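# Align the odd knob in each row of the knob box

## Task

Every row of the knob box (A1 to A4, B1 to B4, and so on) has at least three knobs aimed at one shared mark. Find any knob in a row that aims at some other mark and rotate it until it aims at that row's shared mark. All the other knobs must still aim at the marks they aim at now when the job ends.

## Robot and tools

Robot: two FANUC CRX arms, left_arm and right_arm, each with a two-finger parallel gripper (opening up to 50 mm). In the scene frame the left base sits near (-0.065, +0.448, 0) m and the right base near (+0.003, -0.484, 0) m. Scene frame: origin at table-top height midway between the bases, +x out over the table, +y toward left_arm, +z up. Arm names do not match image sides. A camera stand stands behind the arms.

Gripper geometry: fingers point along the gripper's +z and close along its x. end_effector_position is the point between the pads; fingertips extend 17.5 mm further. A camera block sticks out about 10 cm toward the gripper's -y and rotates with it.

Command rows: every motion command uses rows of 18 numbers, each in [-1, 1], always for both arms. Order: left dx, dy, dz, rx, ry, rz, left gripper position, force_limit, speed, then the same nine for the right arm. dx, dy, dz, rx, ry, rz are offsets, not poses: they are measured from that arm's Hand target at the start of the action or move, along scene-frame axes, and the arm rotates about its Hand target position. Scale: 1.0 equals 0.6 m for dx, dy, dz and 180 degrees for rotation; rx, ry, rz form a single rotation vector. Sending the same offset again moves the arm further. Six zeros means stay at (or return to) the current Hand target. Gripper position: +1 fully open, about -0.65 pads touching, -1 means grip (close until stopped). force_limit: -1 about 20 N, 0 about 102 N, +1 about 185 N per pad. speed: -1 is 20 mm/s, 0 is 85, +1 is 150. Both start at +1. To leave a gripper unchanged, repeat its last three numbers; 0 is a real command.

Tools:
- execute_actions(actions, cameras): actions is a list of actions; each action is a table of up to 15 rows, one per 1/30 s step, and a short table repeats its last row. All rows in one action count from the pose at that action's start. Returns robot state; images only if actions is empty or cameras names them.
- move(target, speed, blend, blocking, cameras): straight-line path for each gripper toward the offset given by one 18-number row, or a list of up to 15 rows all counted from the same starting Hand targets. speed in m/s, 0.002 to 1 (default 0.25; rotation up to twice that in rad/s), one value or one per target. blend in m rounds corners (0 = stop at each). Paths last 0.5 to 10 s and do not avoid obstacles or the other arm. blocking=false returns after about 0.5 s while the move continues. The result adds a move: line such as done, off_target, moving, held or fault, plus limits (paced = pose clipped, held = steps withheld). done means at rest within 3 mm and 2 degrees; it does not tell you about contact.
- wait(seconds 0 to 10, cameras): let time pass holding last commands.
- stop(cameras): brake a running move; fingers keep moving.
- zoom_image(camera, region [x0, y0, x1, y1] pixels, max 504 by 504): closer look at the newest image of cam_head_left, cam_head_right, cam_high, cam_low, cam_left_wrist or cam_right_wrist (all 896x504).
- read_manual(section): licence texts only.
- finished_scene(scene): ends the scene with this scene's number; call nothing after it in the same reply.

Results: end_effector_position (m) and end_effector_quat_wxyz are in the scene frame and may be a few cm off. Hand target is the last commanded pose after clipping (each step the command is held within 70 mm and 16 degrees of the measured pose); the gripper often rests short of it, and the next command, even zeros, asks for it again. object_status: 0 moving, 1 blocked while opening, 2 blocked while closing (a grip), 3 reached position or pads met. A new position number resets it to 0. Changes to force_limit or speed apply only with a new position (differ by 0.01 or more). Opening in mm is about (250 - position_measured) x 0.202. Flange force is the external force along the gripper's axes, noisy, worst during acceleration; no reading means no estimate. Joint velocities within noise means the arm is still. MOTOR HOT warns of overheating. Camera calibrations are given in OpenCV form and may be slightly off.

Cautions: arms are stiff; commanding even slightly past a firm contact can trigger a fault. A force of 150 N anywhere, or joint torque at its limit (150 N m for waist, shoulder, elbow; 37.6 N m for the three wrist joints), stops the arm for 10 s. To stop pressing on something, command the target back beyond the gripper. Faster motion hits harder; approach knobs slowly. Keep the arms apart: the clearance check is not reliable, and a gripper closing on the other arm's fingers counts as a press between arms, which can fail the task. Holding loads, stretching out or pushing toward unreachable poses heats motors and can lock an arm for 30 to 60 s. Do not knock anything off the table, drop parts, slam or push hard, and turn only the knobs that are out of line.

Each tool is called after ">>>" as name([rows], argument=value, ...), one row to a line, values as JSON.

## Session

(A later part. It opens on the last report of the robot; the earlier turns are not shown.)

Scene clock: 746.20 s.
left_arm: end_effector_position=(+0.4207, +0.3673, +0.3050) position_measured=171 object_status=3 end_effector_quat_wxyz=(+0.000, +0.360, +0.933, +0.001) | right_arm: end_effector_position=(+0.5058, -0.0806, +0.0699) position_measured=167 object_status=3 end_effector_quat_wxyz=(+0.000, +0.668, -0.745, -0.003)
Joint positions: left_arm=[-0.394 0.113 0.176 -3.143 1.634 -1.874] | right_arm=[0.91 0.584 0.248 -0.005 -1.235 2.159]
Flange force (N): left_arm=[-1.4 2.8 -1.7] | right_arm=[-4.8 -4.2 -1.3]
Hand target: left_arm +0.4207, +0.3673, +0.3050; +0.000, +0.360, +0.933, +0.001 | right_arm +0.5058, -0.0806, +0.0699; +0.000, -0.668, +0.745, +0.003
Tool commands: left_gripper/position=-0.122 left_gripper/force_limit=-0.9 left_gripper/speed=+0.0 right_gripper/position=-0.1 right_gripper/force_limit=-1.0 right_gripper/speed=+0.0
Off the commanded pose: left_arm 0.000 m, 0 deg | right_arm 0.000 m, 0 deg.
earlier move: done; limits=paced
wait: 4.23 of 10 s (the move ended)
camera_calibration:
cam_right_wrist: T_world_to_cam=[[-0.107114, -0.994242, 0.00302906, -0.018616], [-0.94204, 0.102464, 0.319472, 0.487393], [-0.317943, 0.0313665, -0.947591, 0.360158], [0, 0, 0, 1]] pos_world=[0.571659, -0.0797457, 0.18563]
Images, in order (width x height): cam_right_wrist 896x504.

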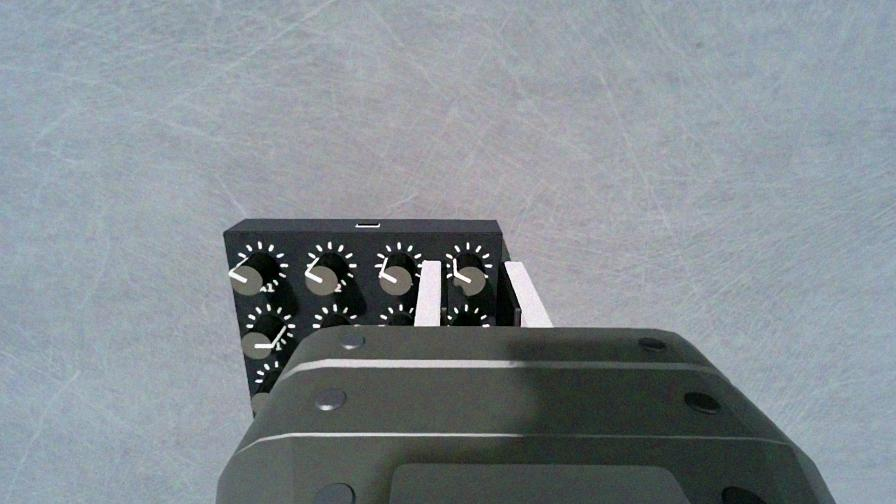

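>>> move([
  [0,0,0,0,0,0,-0.122,-0.9,0, 0,0,0.2,0,0,0,-0.1,-1,0],
  [0,0,0,0,0,0,-0.122,-0.9,0, -0.17,-0.7,0.38,0,0,-0.4,-0.1,-1,0],
], speed=0.6, blend=0.03)

>>> move([
  [0.06,-0.55,-0.2,0,0,0.2,-0.1,-1,0, 0,0,0,0,0,0,-0.1,-1,0],
  [0.0602,-0.6498,-0.405,0,0,0.2,-0.1,-1,0, 0,0,0,0,0,0,-0.1,-1,0],
], speed=0.4, blend=0.02, cameras=["cam_left_wrist"])

>>> zoom_image(camera="cam_left_wrist", region=[386, 205, 546, 325])

Scene clock: 757.20 s.
left_arm: end_effector_position=(+0.4207, +0.3673, +0.3050) position_measured=171 object_status=3 end_effector_quat_wxyz=(+0.000, +0.360, +0.933, +0.001) | right_arm: end_effector_position=(+0.4038, -0.5006, +0.2980) position_measured=167 object_status=3 end_effector_quat_wxyz=(+0.001, -0.102, +0.995, +0.002)
Joint positions: left_arm=[-0.394 0.113 0.176 -3.143 1.634 -1.874] | right_arm=[0.318 -0.123 -0.074 -0.004 -1.617 1.492]
Flange force (N): left_arm=[-2.4 3.0 -2.2] | right_arm=[-1.0 1.3 -3.0]
Hand target: left_arm +0.4207, +0.3673, +0.3050; +0.000, +0.360, +0.933, +0.001 | right_arm +0.4038, -0.5006, +0.2979; +0.001, -0.102, +0.995, +0.002
Off the commanded pose: left_arm 0.000 m, 0 deg | right_arm 0.000 m, 0 deg.
move: done

Scene clock: 758.93 s.
left_arm: end_effector_position=(+0.4568, -0.0227, +0.0620) position_measured=167 object_status=3 end_effector_quat_wxyz=(-0.001, +0.054, +0.999, +0.000) | right_arm: end_effector_position=(+0.4038, -0.5006, +0.2979) position_measured=167 object_status=3 end_effector_quat_wxyz=(+0.001, -0.102, +0.995, +0.002)
Joint positions: left_arm=[-0.88 0.739 0.477 -3.141 1.31 -0.759] | right_arm=[0.318 -0.123 -0.074 -0.004 -1.617 1.492]
Flange force (N): left_arm=[-7.3 -3.6 0.4] | right_arm=[-3.0 0.4 -3.4]
Hand target: left_arm +0.4569, -0.0226, +0.0620; -0.001, +0.054, +0.999, +0.000 | right_arm +0.4038, -0.5006, +0.2979; +0.001, -0.102, +0.995, +0.002
Off the commanded pose: left_arm 0.000 m, 0 deg | right_arm 0.000 m, 0 deg.
move: done
camera_calibration:
cam_left_wrist: T_world_to_cam=[[-0.994506, 0.104649, -0.00236739, 0.46789], [0.098098, 0.939664, 0.327731, -0.0218022], [0.0365212, 0.325698, -0.944768, 0.183134], [0, 0, 0, 1]] pos_world=[0.46077, -0.0881239, 0.181272]
Images, in order (width x height): cam_left_wrist 896x504.

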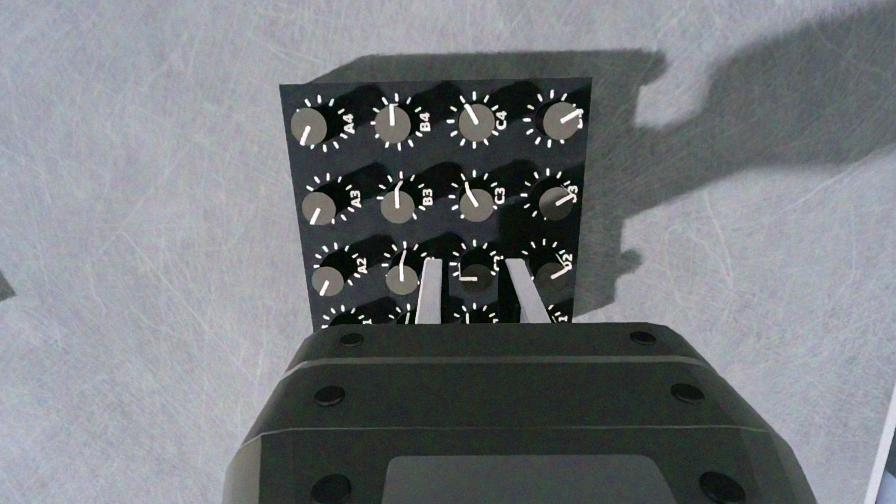

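Scaled by 3.150 from the camera's 896x504 image, which has a finer 1280x720 frame.

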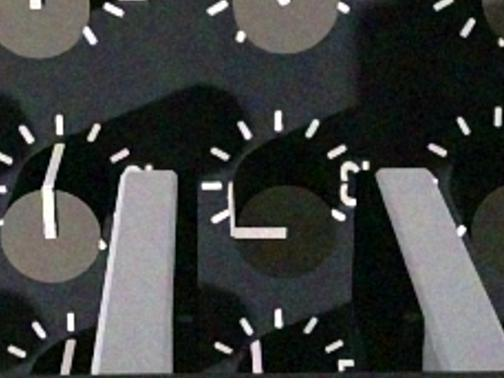

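>>> move([
  [-0.0027,-0.0002,-0.0317,0,0,0,-0.1,-1,0, 0,0,0,0,0,0,-0.1,-1,0],
  [-0.0027,-0.0002,-0.0317,0,0,0,-1,-1,0, 0,0,0,0,0,0,-0.1,-1,0],
  [-0.0027,-0.0002,-0.0317,0,0,-0.3333,-1,-1,0, 0,0,0,0,0,0,-0.1,-1,0],
  [-0.0027,-0.0002,-0.0317,0,0,-0.3333,-0.1,-1,0, 0,0,0,0,0,0,-0.1,-1,0],
  [-0.0027,-0.0002,0.005,0,0,-0.3333,-0.1,-1,0, 0,0,0,0,0,0,-0.1,-1,0],
], speed=[0.15,0.1,0.8,0.1,0.2], cameras=["cam_left_wrist", "cam_low"])

>>> zoom_image(camera="cam_left_wrist", region=[340, 60, 680, 325])

Scene clock: 775.07 s.
left_arm: end_effector_position=(+0.4552, -0.0227, +0.0650) position_measured=167 object_status=3 end_effector_quat_wxyz=(+0.000, +0.546, +0.838, +0.001) | right_arm: end_effector_position=(+0.4038, -0.5006, +0.2979) position_measured=167 object_status=3 end_effector_quat_wxyz=(+0.001, -0.102, +0.995, +0.002)
Joint positions: left_arm=[-0.883 0.733 0.474 -3.143 1.312 -1.803] | right_arm=[0.318 -0.123 -0.074 -0.004 -1.617 1.492]
Flange force (N): left_arm=[-7.5 4.5 0.3] | right_arm=[-2.7 0.4 -3.9]
Hand target: left_arm +0.4552, -0.0227, +0.0650; +0.000, +0.546, +0.838, +0.001 | right_arm +0.4038, -0.5006, +0.2979; +0.001, -0.102, +0.995, +0.002
Off the commanded pose: left_arm 0.000 m, 0 deg | right_arm 0.000 m, 0 deg.
move: done
camera_calibration:
cam_left_wrist: T_world_to_cam=[[-0.406697, 0.91356, -0.00241317, 0.217106], [0.862709, 0.384926, 0.327972, -0.383241], [0.300551, 0.131304, -0.944684, 0.0613485], [0, 0, 0, 1]] pos_world=[0.400484, -0.0588747, 0.184171]
Images, in order (width x height): cam_low 896x504, cam_left_wrist 896x504.

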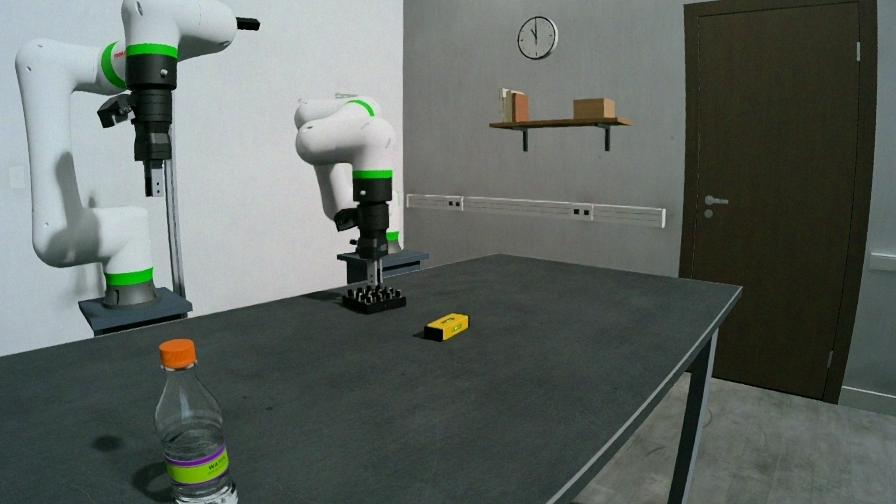

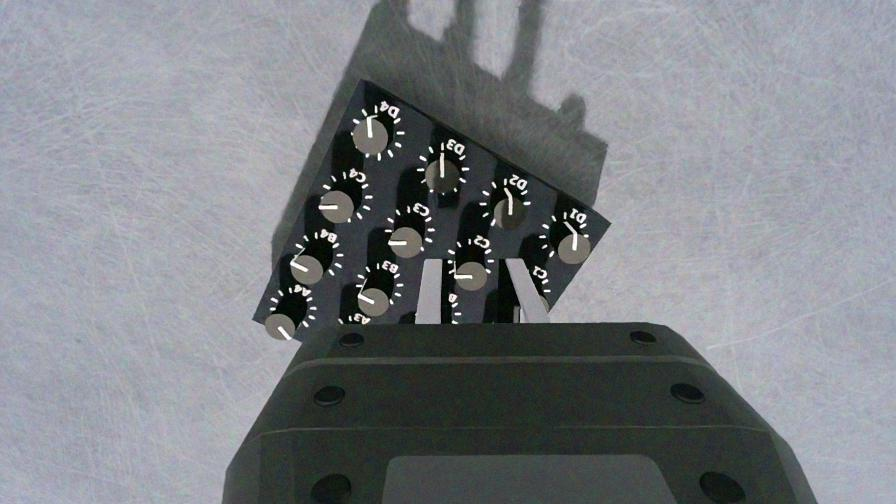

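Scaled by 1.482 from the camera's 896x504 image, which has a finer 1280x720 frame.

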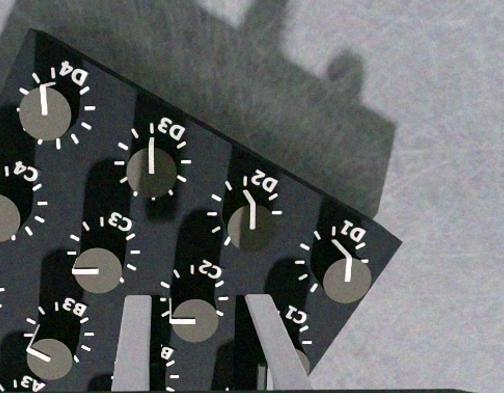

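>>> move([
  [0,0,0.3,0,0,0,-0.1,-1,0, 0,0,0,0,0,0,-0.1,-1,0],
  [-0.15,0.45,0.39,0,0,0,-0.1,-1,0, 0,0,0,0,0,0,-0.1,-1,0],
], speed=0.25, blend=0.03, cameras=["all"])

Scene clock: 826.80 s.
left_arm: end_effector_position=(+0.3653, +0.2473, +0.2990) position_measured=167 object_status=3 end_effector_quat_wxyz=(+0.000, +0.546, +0.838, +0.001) | right_arm: end_effector_position=(+0.4038, -0.5006, +0.2979) position_measured=167 object_status=3 end_effector_quat_wxyz=(+0.001, -0.102, +0.995, +0.002)
Joint positions: left_arm=[-0.676 0.067 0.112 -3.143 1.616 -2.01] | right_arm=[0.318 -0.123 -0.074 -0.004 -1.617 1.492]
Flange force (N): left_arm=[-1.3 3.3 -2.2] | right_arm=[-2.4 0.6 -3.4]
Hand target: left_arm +0.3652, +0.2473, +0.2990; +0.000, +0.546, +0.838, +0.001 | right_arm +0.4038, -0.5006, +0.2979; +0.001, -0.102, +0.995, +0.002
Off the commanded pose: left_arm 0.000 m, 0 deg | right_arm 0.000 m, 0 deg.
move: done
camera_calibration:
cam_left_wrist: T_world_to_cam=[[-0.406668, 0.913573, -0.00234789, -0.0655415], [0.862692, 0.384862, 0.32809, -0.486265], [0.300638, 0.131398, -0.944644, 0.273951], [0, 0, 0, 1]] pos_world=[0.310483, 0.211025, 0.418171]
cam_right_wrist: T_world_to_cam=[[-0.978678, -0.205378, 0.00307943, 0.298979], [-0.193659, 0.927624, 0.319391, 0.472454], [-0.0684523, 0.311985, -0.947618, 0.596706], [0, 0, 0, 1]] pos_world=[0.424944, -0.563019, 0.413631]

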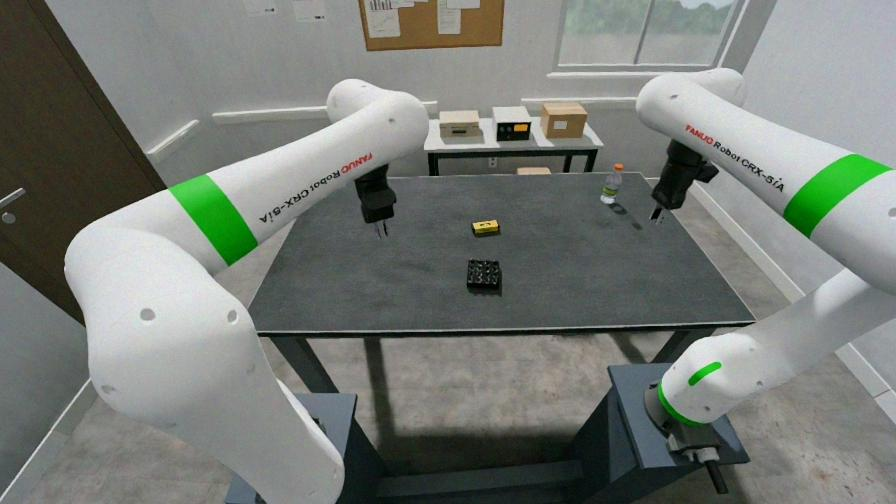

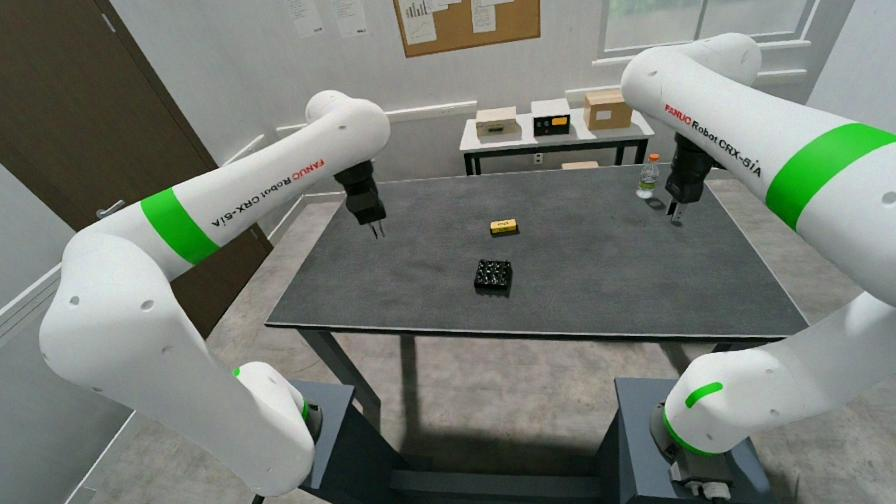

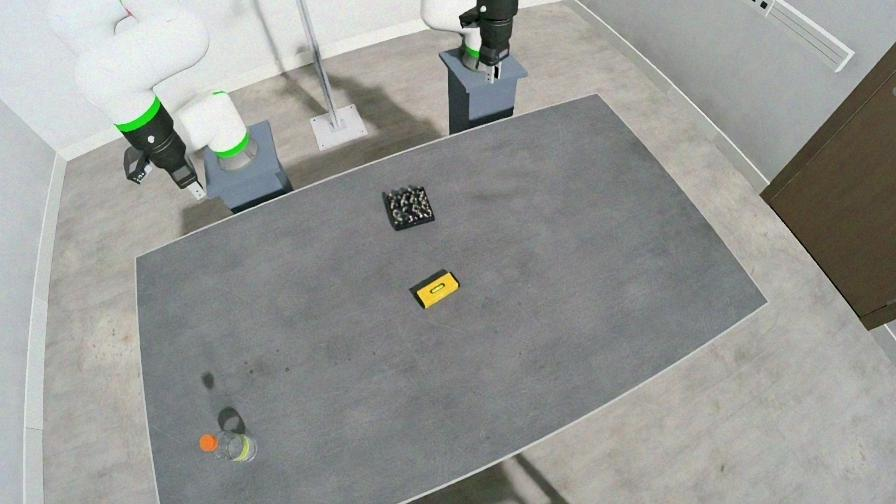

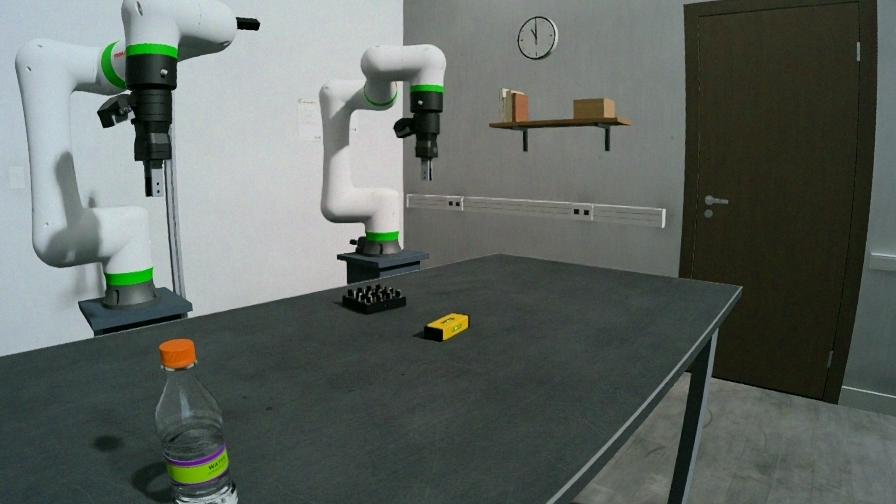

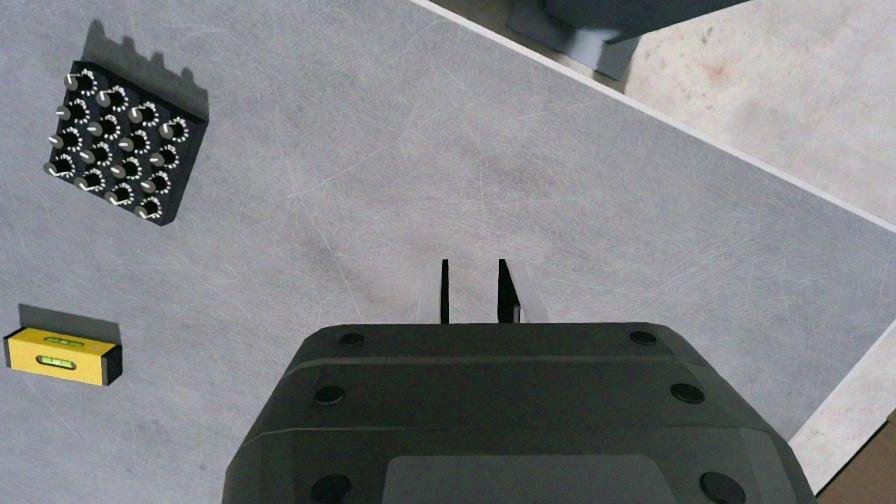

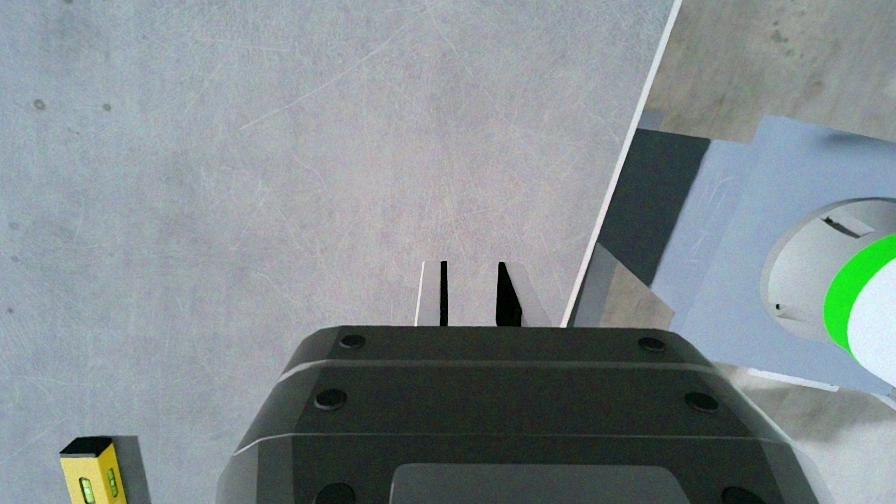

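>>> zoom_image(camera="cam_head_right", region=[463, 250, 523, 300])

>>> zoom_image(camera="cam_head_left", region=[455, 250, 515, 300])

>>> zoom_image(camera="cam_high", region=[378, 178, 442, 238])

>>> zoom_image(camera="cam_left_wrist", region=[30, 50, 220, 240])

Scaled by 8.400 from the camera's 896x504 image, which has a finer 1280x720 frame.

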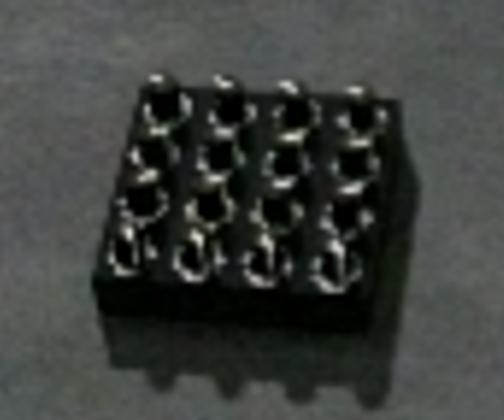

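Scaled by 8.400 from the camera's 896x504 image, which has a finer 1280x720 frame.

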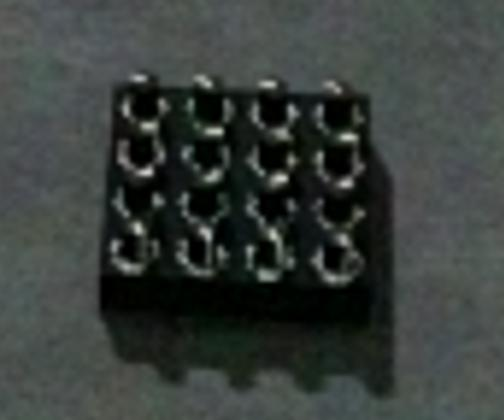

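Scaled by 7.875 from the camera's 896x504 image, which has a finer 1280x720 frame.

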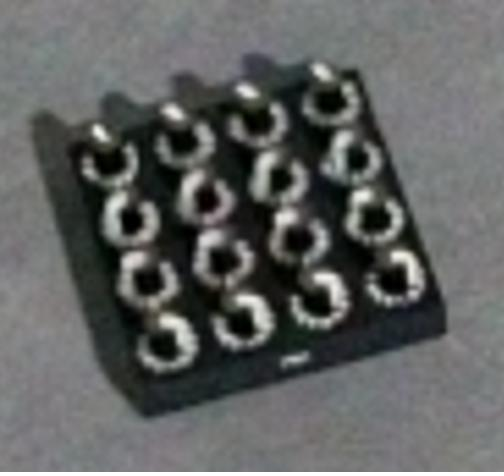

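Scaled by 2.653 from the camera's 896x504 image, which has a finer 1280x720 frame.

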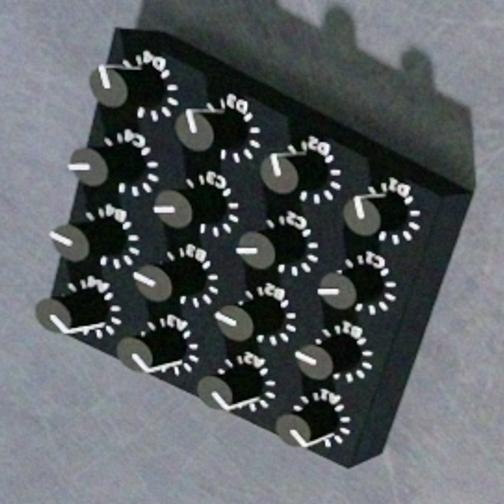

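>>> move([
  [0,0,0,0,0,0,-0.1,-1,0, 0.1013,0.836,-0.1632,-0.0012,0.0007,-0.0987,-0.1,-1,0],
], speed=0.8, cameras=["cam_right_wrist"])

>>> zoom_image(camera="cam_right_wrist", region=[330, 30, 570, 270])

Scene clock: 925.07 s.
left_arm: end_effector_position=(+0.3652, +0.2473, +0.2990) position_measured=167 object_status=3 end_effector_quat_wxyz=(+0.000, +0.546, +0.838, +0.001) | right_arm: end_effector_position=(+0.4646, +0.0009, +0.2000) position_measured=167 object_status=3 end_effector_quat_wxyz=(+0.000, +0.052, +0.999, +0.000)
Joint positions: left_arm=[-0.676 0.067 0.112 -3.143 1.616 -2.01] | right_arm=[1.039 0.586 0.558 0 -1.542 0.461]
Flange force (N): left_arm=[-1.1 3.4 -1.9] | right_arm=[-4.7 6.1 -3.1]
Hand target: left_arm +0.3652, +0.2473, +0.2990; +0.000, +0.546, +0.838, +0.001 | right_arm +0.4646, +0.0010, +0.2000; +0.000, +0.052, +0.999, +0.000
Off the commanded pose: left_arm 0.000 m, 0 deg | right_arm 0.000 m, 0 deg.
move: done; limits=paced
camera_calibration:
cam_right_wrist: T_world_to_cam=[[-0.994658, 0.103079, 0.00548033, 0.468491], [0.0995218, 0.943529, 0.315989, -0.0853882], [0.0274011, 0.314846, -0.948747, 0.307286], [0, 0, 0, 1]] pos_world=[0.466067, -0.0644732, 0.315951]
Images, in order (width x height): cam_right_wrist 896x504.

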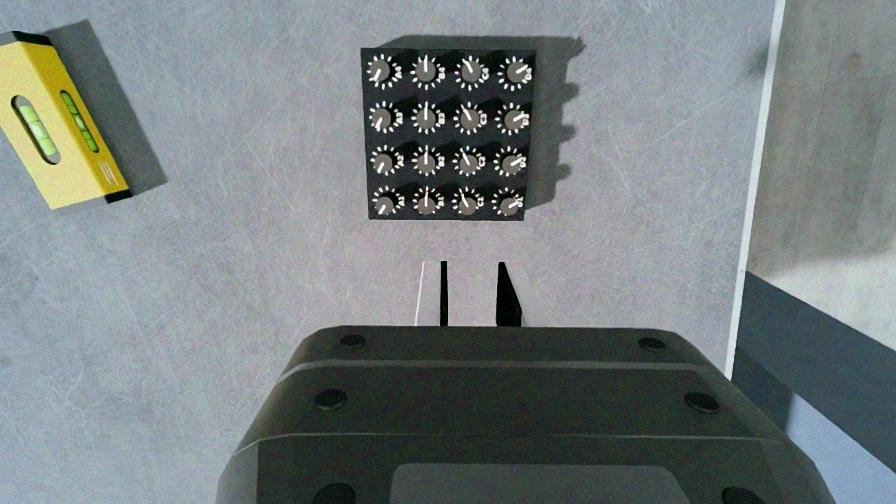

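Scaled by 2.100 from the camera's 896x504 image, which has a finer 1280x720 frame.

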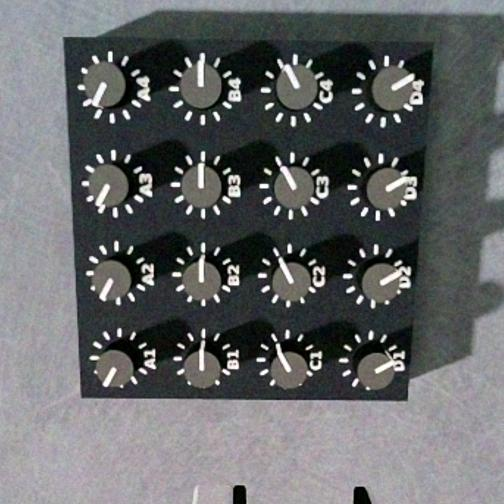

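>>> move([
  [0,0,0,0,0,0,-0.1,-1,0, 0.0312,-0.0432,-0.225,0,0,0,-0.1,-1,0],
], speed=0.3, cameras=["cam_right_wrist"])

>>> zoom_image(camera="cam_right_wrist", region=[386, 215, 546, 335])

Scene clock: 938.77 s.
left_arm: end_effector_position=(+0.3652, +0.2473, +0.2990) position_measured=167 object_status=3 end_effector_quat_wxyz=(+0.000, +0.546, +0.838, +0.001) | right_arm: end_effector_position=(+0.4833, -0.0249, +0.0651) position_measured=167 object_status=3 end_effector_quat_wxyz=(+0.000, +0.052, +0.999, +0.000)
Joint positions: left_arm=[-0.676 0.067 0.112 -3.143 1.616 -2.01] | right_arm=[0.993 0.635 0.315 0 -1.249 0.507]
Flange force (N): left_arm=[-1.2 2.4 -1.9] | right_arm=[-3.7 5.8 -1.1]
Hand target: left_arm +0.3652, +0.2473, +0.2990; +0.000, +0.546, +0.838, +0.001 | right_arm +0.4833, -0.0250, +0.0650; +0.000, +0.052, +0.999, +0.000
Off the commanded pose: left_arm 0.000 m, 0 deg | right_arm 0.000 m, 0 deg.
move: done
camera_calibration:
cam_right_wrist: T_world_to_cam=[[-0.994665, 0.103017, 0.00535354, 0.490522], [0.0994228, 0.943536, 0.315999, -0.0201381], [0.0275022, 0.314846, -0.948744, 0.186892], [0, 0, 0, 1]] pos_world=[0.484767, -0.0903733, 0.18105]
Images, in order (width x height): cam_right_wrist 896x504.

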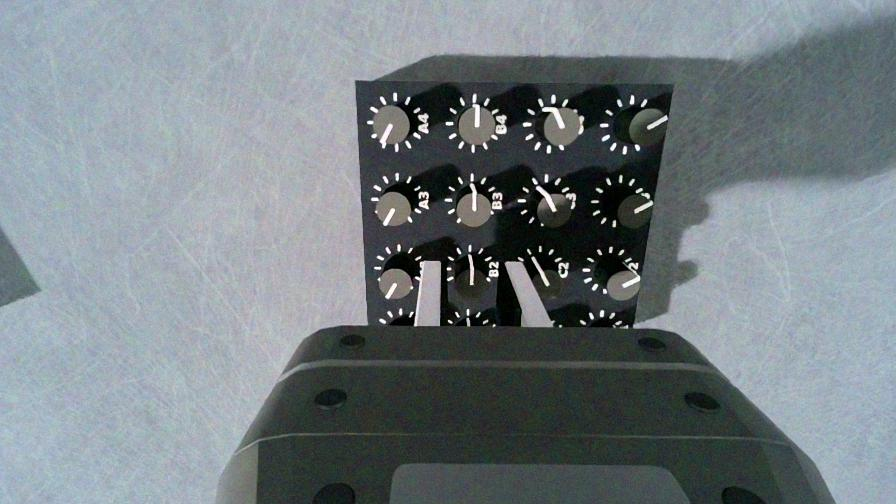

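Scaled by 3.150 from the camera's 896x504 image, which has a finer 1280x720 frame.

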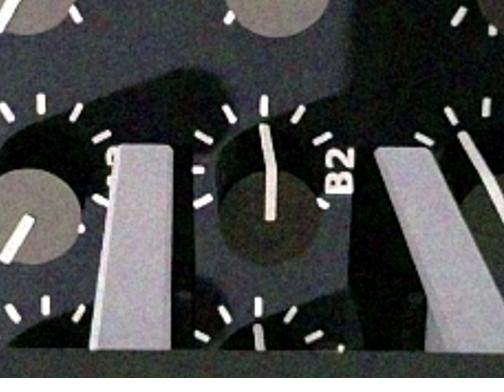

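>>> move([
  [0,0,0,0,0,0,-0.1,-1,0, -0.0312,0.0432,0.225,0,0,0,-0.1,-1,0],
], speed=0.5, cameras=["cam_right_wrist"])

>>> zoom_image(camera="cam_right_wrist", region=[360, 46, 450, 136])

>>> zoom_image(camera="cam_right_wrist", region=[450, 46, 540, 136])

>>> zoom_image(camera="cam_right_wrist", region=[360, 136, 450, 226])

>>> zoom_image(camera="cam_right_wrist", region=[450, 136, 540, 226])

Scene clock: 971.27 s.
left_arm: end_effector_position=(+0.3652, +0.2473, +0.2990) position_measured=167 object_status=3 end_effector_quat_wxyz=(+0.000, +0.546, +0.838, +0.001) | right_arm: end_effector_position=(+0.4646, +0.0010, +0.2000) position_measured=167 object_status=3 end_effector_quat_wxyz=(+0.000, +0.052, +0.999, +0.000)
Joint positions: left_arm=[-0.676 0.067 0.112 -3.143 1.616 -2.01] | right_arm=[1.039 0.586 0.558 0 -1.542 0.461]
Flange force (N): left_arm=[-1.5 3.1 -1.9] | right_arm=[-3.5 5.2 -3.2]
Hand target: left_arm +0.3652, +0.2473, +0.2990; +0.000, +0.546, +0.838, +0.001 | right_arm +0.4646, +0.0010, +0.2000; +0.000, +0.052, +0.999, +0.000
Off the commanded pose: left_arm 0.000 m, 0 deg | right_arm 0.000 m, 0 deg.
move: done
camera_calibration:
cam_right_wrist: T_world_to_cam=[[-0.994668, 0.102988, 0.00543808, 0.468504], [0.0994248, 0.943569, 0.315901, -0.0853124], [0.0274029, 0.314757, -0.948777, 0.307289], [0, 0, 0, 1]] pos_world=[0.466067, -0.0644736, 0.315951]
Images, in order (width x height): cam_right_wrist 896x504.

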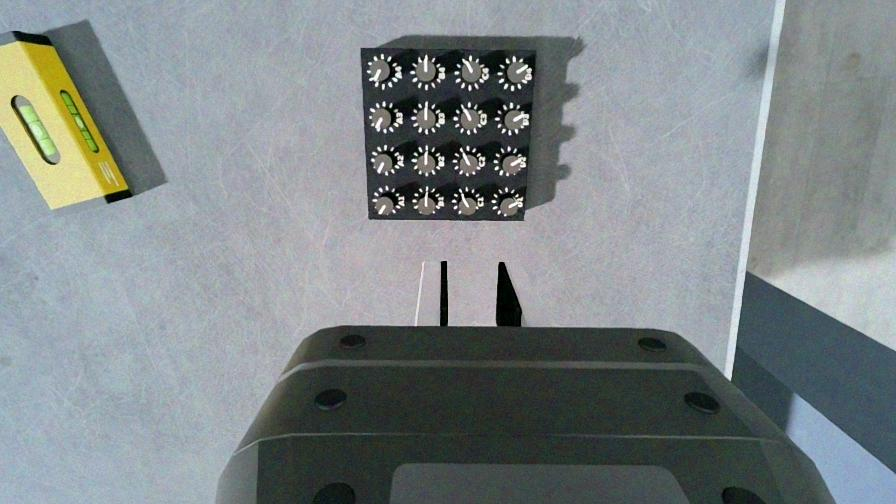

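Scaled by 5.600 from the camera's 896x504 image, which has a finer 1280x720 frame.

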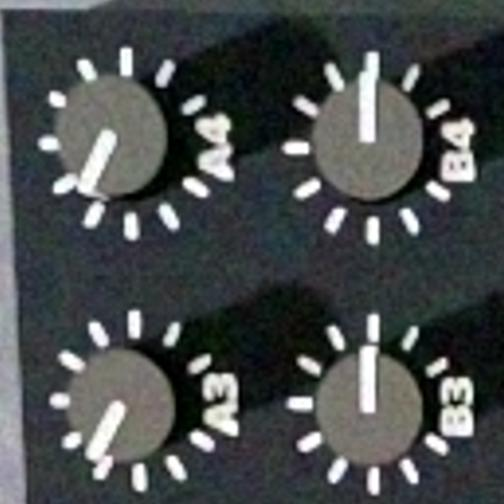

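Scaled by 5.600 from the camera's 896x504 image, which has a finer 1280x720 frame.

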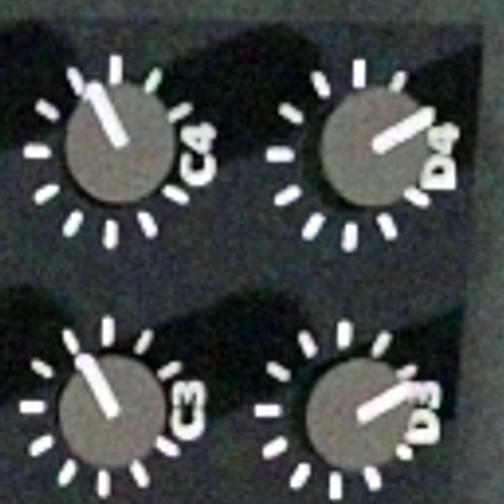

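Scaled by 5.600 from the camera's 896x504 image, which has a finer 1280x720 frame.

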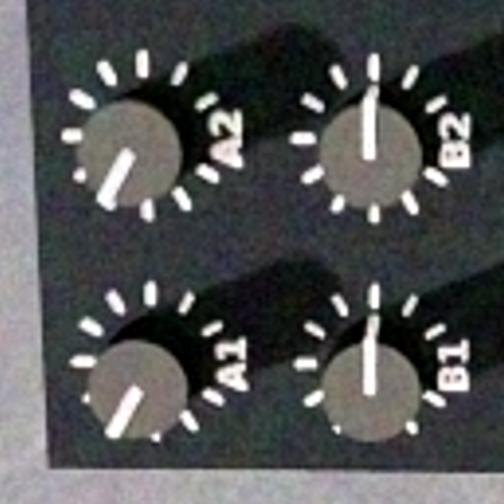

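Scaled by 5.600 from the camera's 896x504 image, which has a finer 1280x720 frame.

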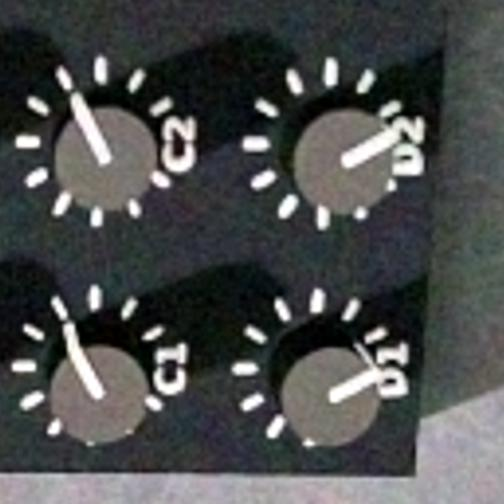

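>>> move([
  [0,0,0,0,0,0,-0.1,-1,0, 0.03075,-0.04217,-0.225,0,0,0,-0.1,-1,0],
], speed=0.3, cameras=["cam_right_wrist"])

>>> zoom_image(camera="cam_right_wrist", region=[386, 215, 546, 335])

>>> zoom_image(camera="cam_right_wrist", region=[440, 250, 500, 330])

Scene clock: 1072.87 s.
left_arm: end_effector_position=(+0.3652, +0.2473, +0.2990) position_measured=167 object_status=3 end_effector_quat_wxyz=(+0.000, +0.546, +0.838, +0.001) | right_arm: end_effector_position=(+0.4831, -0.0243, +0.0651) position_measured=167 object_status=3 end_effector_quat_wxyz=(+0.000, +0.052, +0.999, +0.000)
Joint positions: left_arm=[-0.676 0.067 0.112 -3.143 1.616 -2.01] | right_arm=[0.994 0.636 0.316 0 -1.25 0.506]
Flange force (N): left_arm=[-0.8 2.7 -1.6] | right_arm=[-4.5 5.7 -1.2]
Hand target: left_arm +0.3652, +0.2473, +0.2990; +0.000, +0.546, +0.838, +0.001 | right_arm +0.4831, -0.0243, +0.0650; +0.000, +0.052, +0.999, +0.000
Off the commanded pose: left_arm 0.000 m, 0 deg | right_arm 0.000 m, 0 deg.
move: done
camera_calibration:
cam_right_wrist: T_world_to_cam=[[-0.994665, 0.103015, 0.00536328, 0.49016], [0.0994207, 0.943506, 0.316088, -0.0206923], [0.0275015, 0.314935, -0.948715, 0.186714], [0, 0, 0, 1]] pos_world=[0.484467, -0.0897732, 0.18105]
Images, in order (width x height): cam_right_wrist 896x504.

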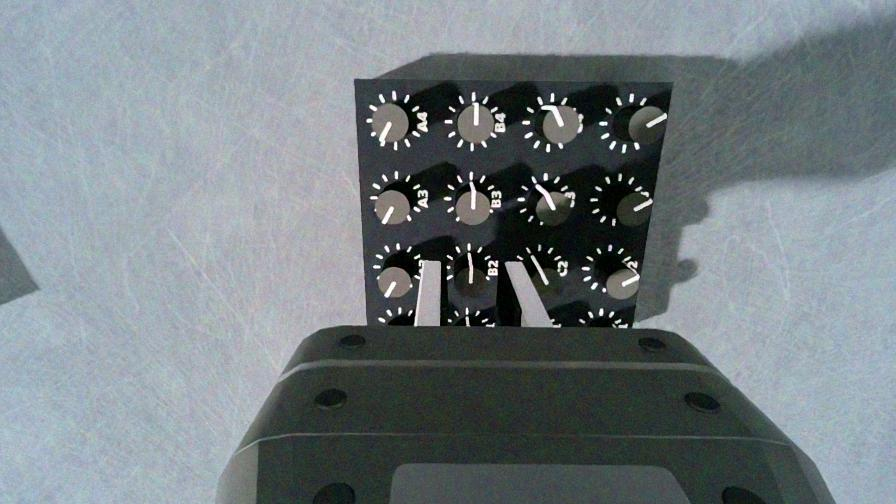

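Scaled by 3.150 from the camera's 896x504 image, which has a finer 1280x720 frame.

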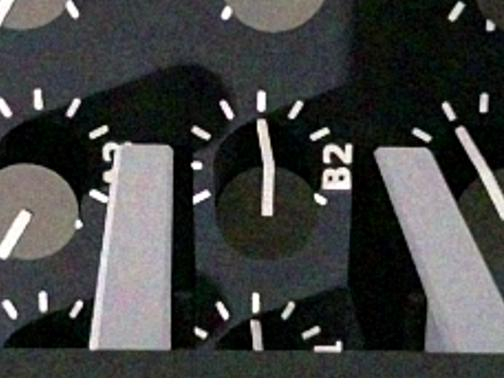

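Scaled by 6.300 from the camera's 896x504 image, which has a finer 1280x720 frame.

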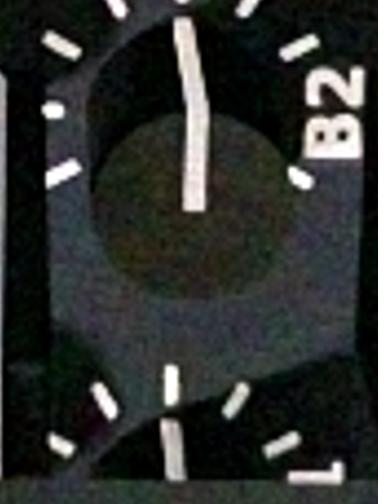

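>>> move([
  [0,0,0,0,0,0,-0.1,-1,0, 0,0,-0.0317,0,0,0,-0.1,-1,0],
  [0,0,0,0,0,0,-0.1,-1,0, 0,0,-0.0317,0,0,0,-1,-1,0],
  [0,0,0,0,0,0,-0.1,-1,0, 0,0,-0.0317,0,0,0.5,-1,-1,0],
  [0,0,0,0,0,0,-0.1,-1,0, 0,0,-0.0317,0,0,1,-1,-1,0],
], speed=[0.15,0.1,0.8,0.8], blend=[0,0,0.02,0], cameras=["cam_right_wrist"])

>>> move([
  [0,0,0,0,0,0,-0.1,-1,0, 0,0,0,0,0,0,-0.1,-1,0],
  [0,0,0,0,0,0,-0.1,-1,0, 0,0,0.0317,0,0,0,-0.1,-1,0],
], speed=[0.1,0.2], cameras=["cam_right_wrist"])

>>> zoom_image(camera="cam_right_wrist", region=[440, 250, 500, 330])

Scene clock: 1082.67 s.
left_arm: end_effector_position=(+0.3652, +0.2473, +0.2990) position_measured=167 object_status=3 end_effector_quat_wxyz=(+0.000, +0.546, +0.838, +0.001) | right_arm: end_effector_position=(+0.4831, -0.0243, +0.0460) position_measured=196 object_status=2 end_effector_quat_wxyz=(+0.000, +0.999, -0.052, +0.000)
Joint positions: left_arm=[-0.676 0.067 0.112 -3.143 1.616 -2.01] | right_arm=[0.994 0.653 0.297 0 -1.215 3.648]
Flange force (N): left_arm=[-1.2 2.8 -2.2] | right_arm=[5.3 -5.0 -1.5]
Hand target: left_arm +0.3652, +0.2473, +0.2990; +0.000, +0.546, +0.838, +0.001 | right_arm +0.4831, -0.0243, +0.0460; +0.000, +0.999, -0.052, +0.000
Off the commanded pose: left_arm 0.000 m, 0 deg | right_arm 0.000 m, 0 deg.
move: done; limits=paced
camera_calibration:
cam_right_wrist: T_world_to_cam=[[0.994658, -0.103079, 0.00548033, -0.475704], [-0.0995218, -0.943529, 0.315989, 0.0356066], [-0.0274011, -0.314846, -0.948747, 0.179811], [0, 0, 0, 1]] pos_world=[0.481633, 0.0411732, 0.161951]
Images, in order (width x height): cam_right_wrist 896x504.

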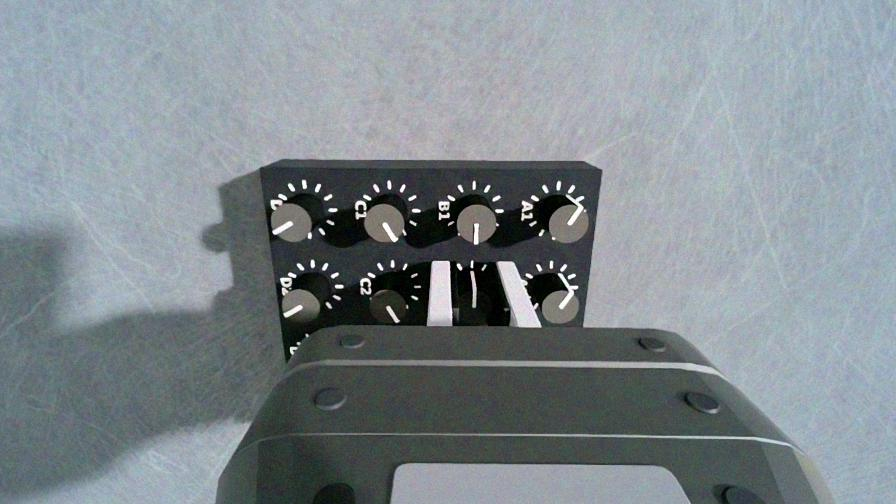

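Scene clock: 1083.87 s.
left_arm: end_effector_position=(+0.3652, +0.2473, +0.2990) position_measured=167 object_status=3 end_effector_quat_wxyz=(+0.000, +0.546, +0.838, +0.001) | right_arm: end_effector_position=(+0.4831, -0.0243, +0.0650) position_measured=167 object_status=3 end_effector_quat_wxyz=(+0.000, +0.999, -0.052, +0.000)
Joint positions: left_arm=[-0.676 0.067 0.112 -3.143 1.616 -2.01] | right_arm=[0.994 0.637 0.317 0 -1.252 3.648]
Flange force (N): left_arm=[-0.8 3.3 -1.8] | right_arm=[4.4 -6.1 -0.9]
Hand target: left_arm +0.3652, +0.2473, +0.2990; +0.000, +0.546, +0.838, +0.001 | right_arm +0.4831, -0.0243, +0.0650; +0.000, +0.999, -0.052, +0.000
Off the commanded pose: left_arm 0.000 m, 0 deg | right_arm 0.000 m, 0 deg.
move: done
camera_calibration:
cam_right_wrist: T_world_to_cam=[[0.994658, -0.103079, 0.00548033, -0.475808], [-0.0995218, -0.943529, 0.315989, 0.0296028], [-0.0274011, -0.314846, -0.948747, 0.197837], [0, 0, 0, 1]] pos_world=[0.481633, 0.0411732, 0.180951]
Images, in order (width x height): cam_right_wrist 896x504.

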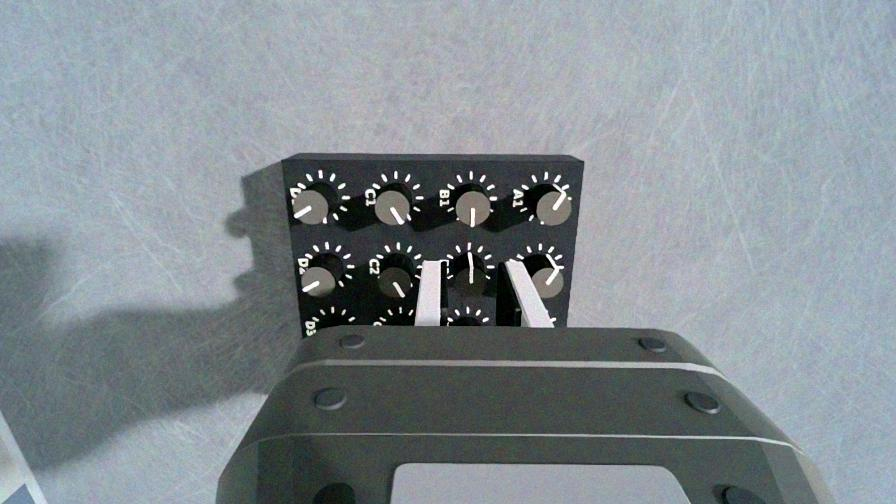

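Scaled by 6.300 from the camera's 896x504 image, which has a finer 1280x720 frame.

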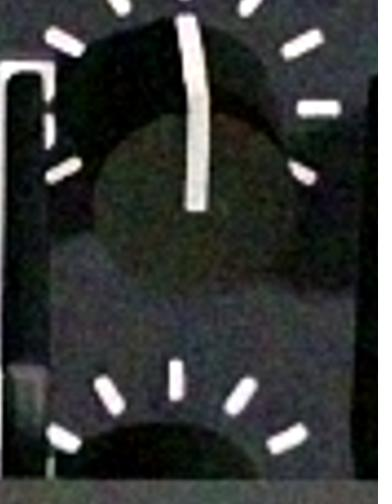

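>>> move([
  [0,0,0,0,0,0,-0.1,-1,0, 0,0,0,0,0,-0.5,-0.1,-1,0],
  [0,0,0,0,0,0,-0.1,-1,0, 0,0,0,0,0,-1,-0.1,-1,0],
], speed=0.8, blend=0.02, cameras=["cam_right_wrist"])

>>> zoom_image(camera="cam_right_wrist", region=[440, 250, 500, 330])

>>> zoom_image(camera="cam_right_wrist", region=[386, 215, 546, 335])

Scene clock: 1090.80 s.
left_arm: end_effector_position=(+0.3652, +0.2473, +0.2990) position_measured=167 object_status=3 end_effector_quat_wxyz=(+0.000, +0.546, +0.838, +0.001) | right_arm: end_effector_position=(+0.4831, -0.0243, +0.0650) position_measured=167 object_status=3 end_effector_quat_wxyz=(+0.000, +0.052, +0.999, +0.000)
Joint positions: left_arm=[-0.676 0.067 0.112 -3.143 1.616 -2.01] | right_arm=[0.994 0.636 0.316 0 -1.25 0.506]
Flange force (N): left_arm=[-1.1 3.2 -1.8] | right_arm=[-3.6 5.7 -0.9]
Hand target: left_arm +0.3652, +0.2473, +0.2990; +0.000, +0.546, +0.838, +0.001 | right_arm +0.4831, -0.0243, +0.0650; +0.000, +0.052, +0.999, +0.000
Off the commanded pose: left_arm 0.000 m, 0 deg | right_arm 0.000 m, 0 deg.
move: done; limits=paced
camera_calibration:
cam_right_wrist: T_world_to_cam=[[-0.994658, 0.103079, 0.00548033, 0.490141], [0.0995218, 0.943529, 0.315989, -0.0206897], [0.0274011, 0.314846, -0.948747, 0.186666], [0, 0, 0, 1]] pos_world=[0.484467, -0.0897732, 0.180951]
Images, in order (width x height): cam_right_wrist 896x504.

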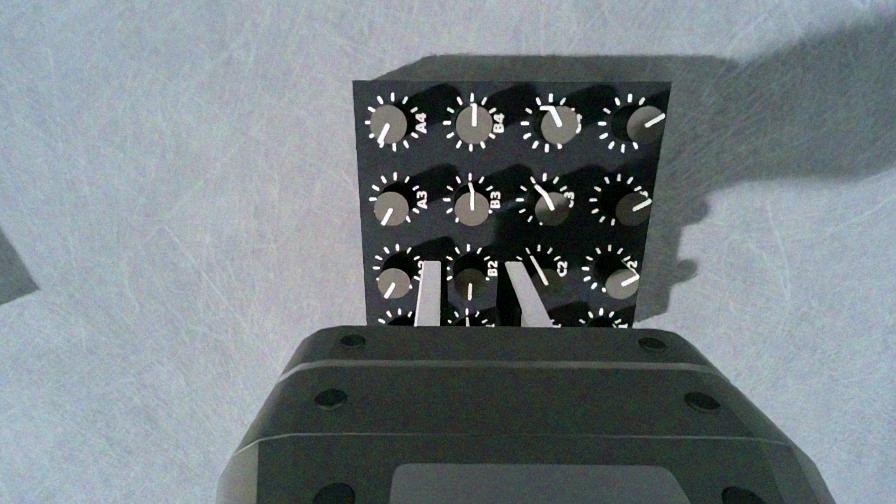

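Scaled by 6.300 from the camera's 896x504 image, which has a finer 1280x720 frame.

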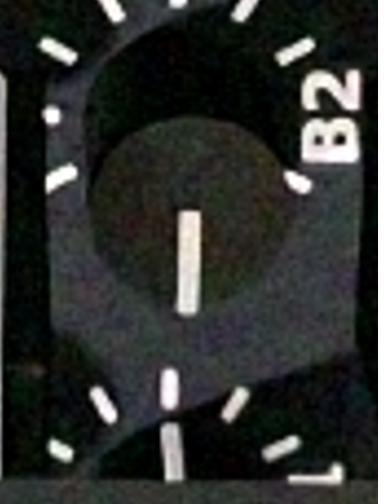

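Scaled by 3.150 from the camera's 896x504 image, which has a finer 1280x720 frame.

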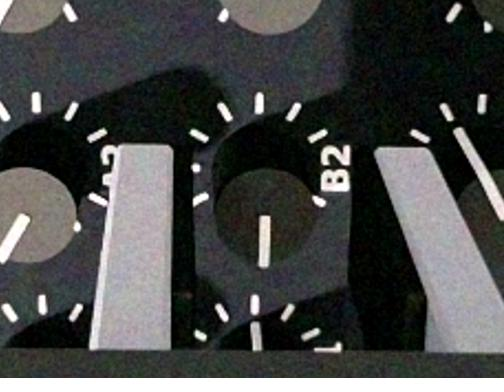

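>>> move([
  [0,0,0,0,0,0,-0.1,-1,0, 0,0,-0.0317,0,0,0,-0.1,-1,0],
  [0,0,0,0,0,0,-0.1,-1,0, 0,0,-0.0317,0,0,0,-1,-1,0],
  [0,0,0,0,0,0,-0.1,-1,0, 0,0,-0.0317,0,0,-0.5,-1,-1,0],
  [0,0,0,0,0,0,-0.1,-1,0, 0,0,-0.0317,0,0,-1,-1,-1,0],
  [0,0,0,0,0,0,-0.1,-1,0, 0,0,-0.0317,0,0,-1,-0.1,-1,0],
  [0,0,0,0,0,0,-0.1,-1,0, 0,0,0,0,0,-1,-0.1,-1,0],
], speed=[0.15,0.1,0.8,0.8,0.1,0.2], blend=[0,0,0.02,0,0,0], cameras=["cam_right_wrist"])

>>> zoom_image(camera="cam_right_wrist", region=[440, 250, 500, 330])

Scene clock: 1102.43 s.
left_arm: end_effector_position=(+0.3652, +0.2473, +0.2990) position_measured=167 object_status=3 end_effector_quat_wxyz=(+0.000, +0.546, +0.838, +0.001) | right_arm: end_effector_position=(+0.4831, -0.0243, +0.0650) position_measured=167 object_status=3 end_effector_quat_wxyz=(+0.000, +0.999, -0.052, +0.000)
Joint positions: left_arm=[-0.676 0.067 0.112 -3.143 1.616 -2.01] | right_arm=[0.994 0.637 0.317 0 -1.252 -2.635]
Flange force (N): left_arm=[-0.5 2.6 -1.5] | right_arm=[3.5 -5.3 -1.1]
Hand target: left_arm +0.3652, +0.2473, +0.2990; +0.000, +0.546, +0.838, +0.001 | right_arm +0.4831, -0.0243, +0.0650; +0.000, +0.999, -0.052, +0.000
Off the commanded pose: left_arm 0.000 m, 0 deg | right_arm 0.000 m, 0 deg.
move: done; limits=paced
camera_calibration:
cam_right_wrist: T_world_to_cam=[[0.994658, -0.103079, 0.00548033, -0.475808], [-0.0995218, -0.943529, 0.315989, 0.0296028], [-0.0274011, -0.314846, -0.948747, 0.197837], [0, 0, 0, 1]] pos_world=[0.481633, 0.0411732, 0.180951]
Images, in order (width x height): cam_right_wrist 896x504.

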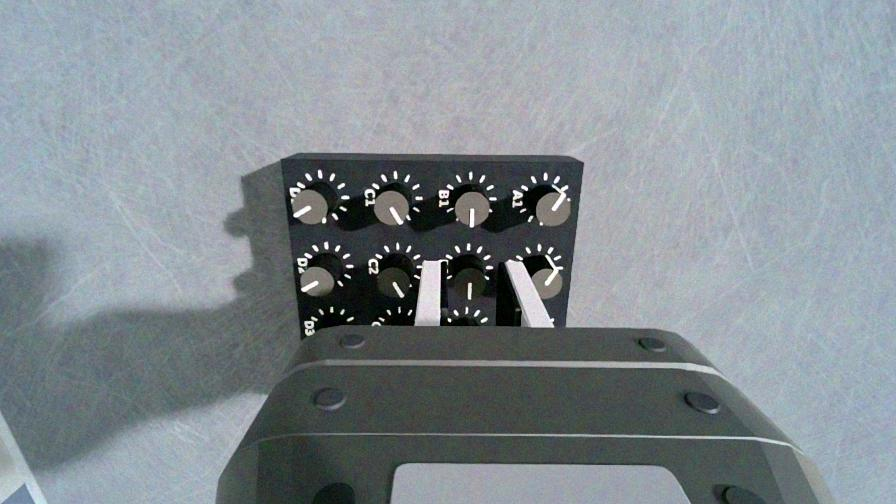

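Scaled by 6.300 from the camera's 896x504 image, which has a finer 1280x720 frame.

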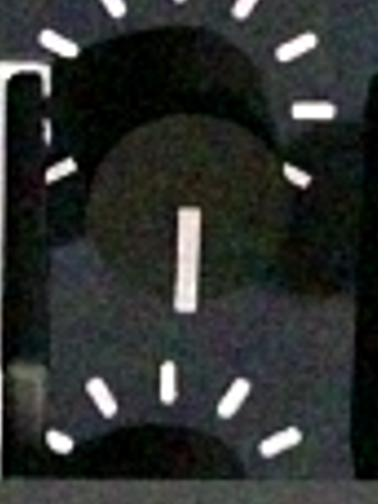

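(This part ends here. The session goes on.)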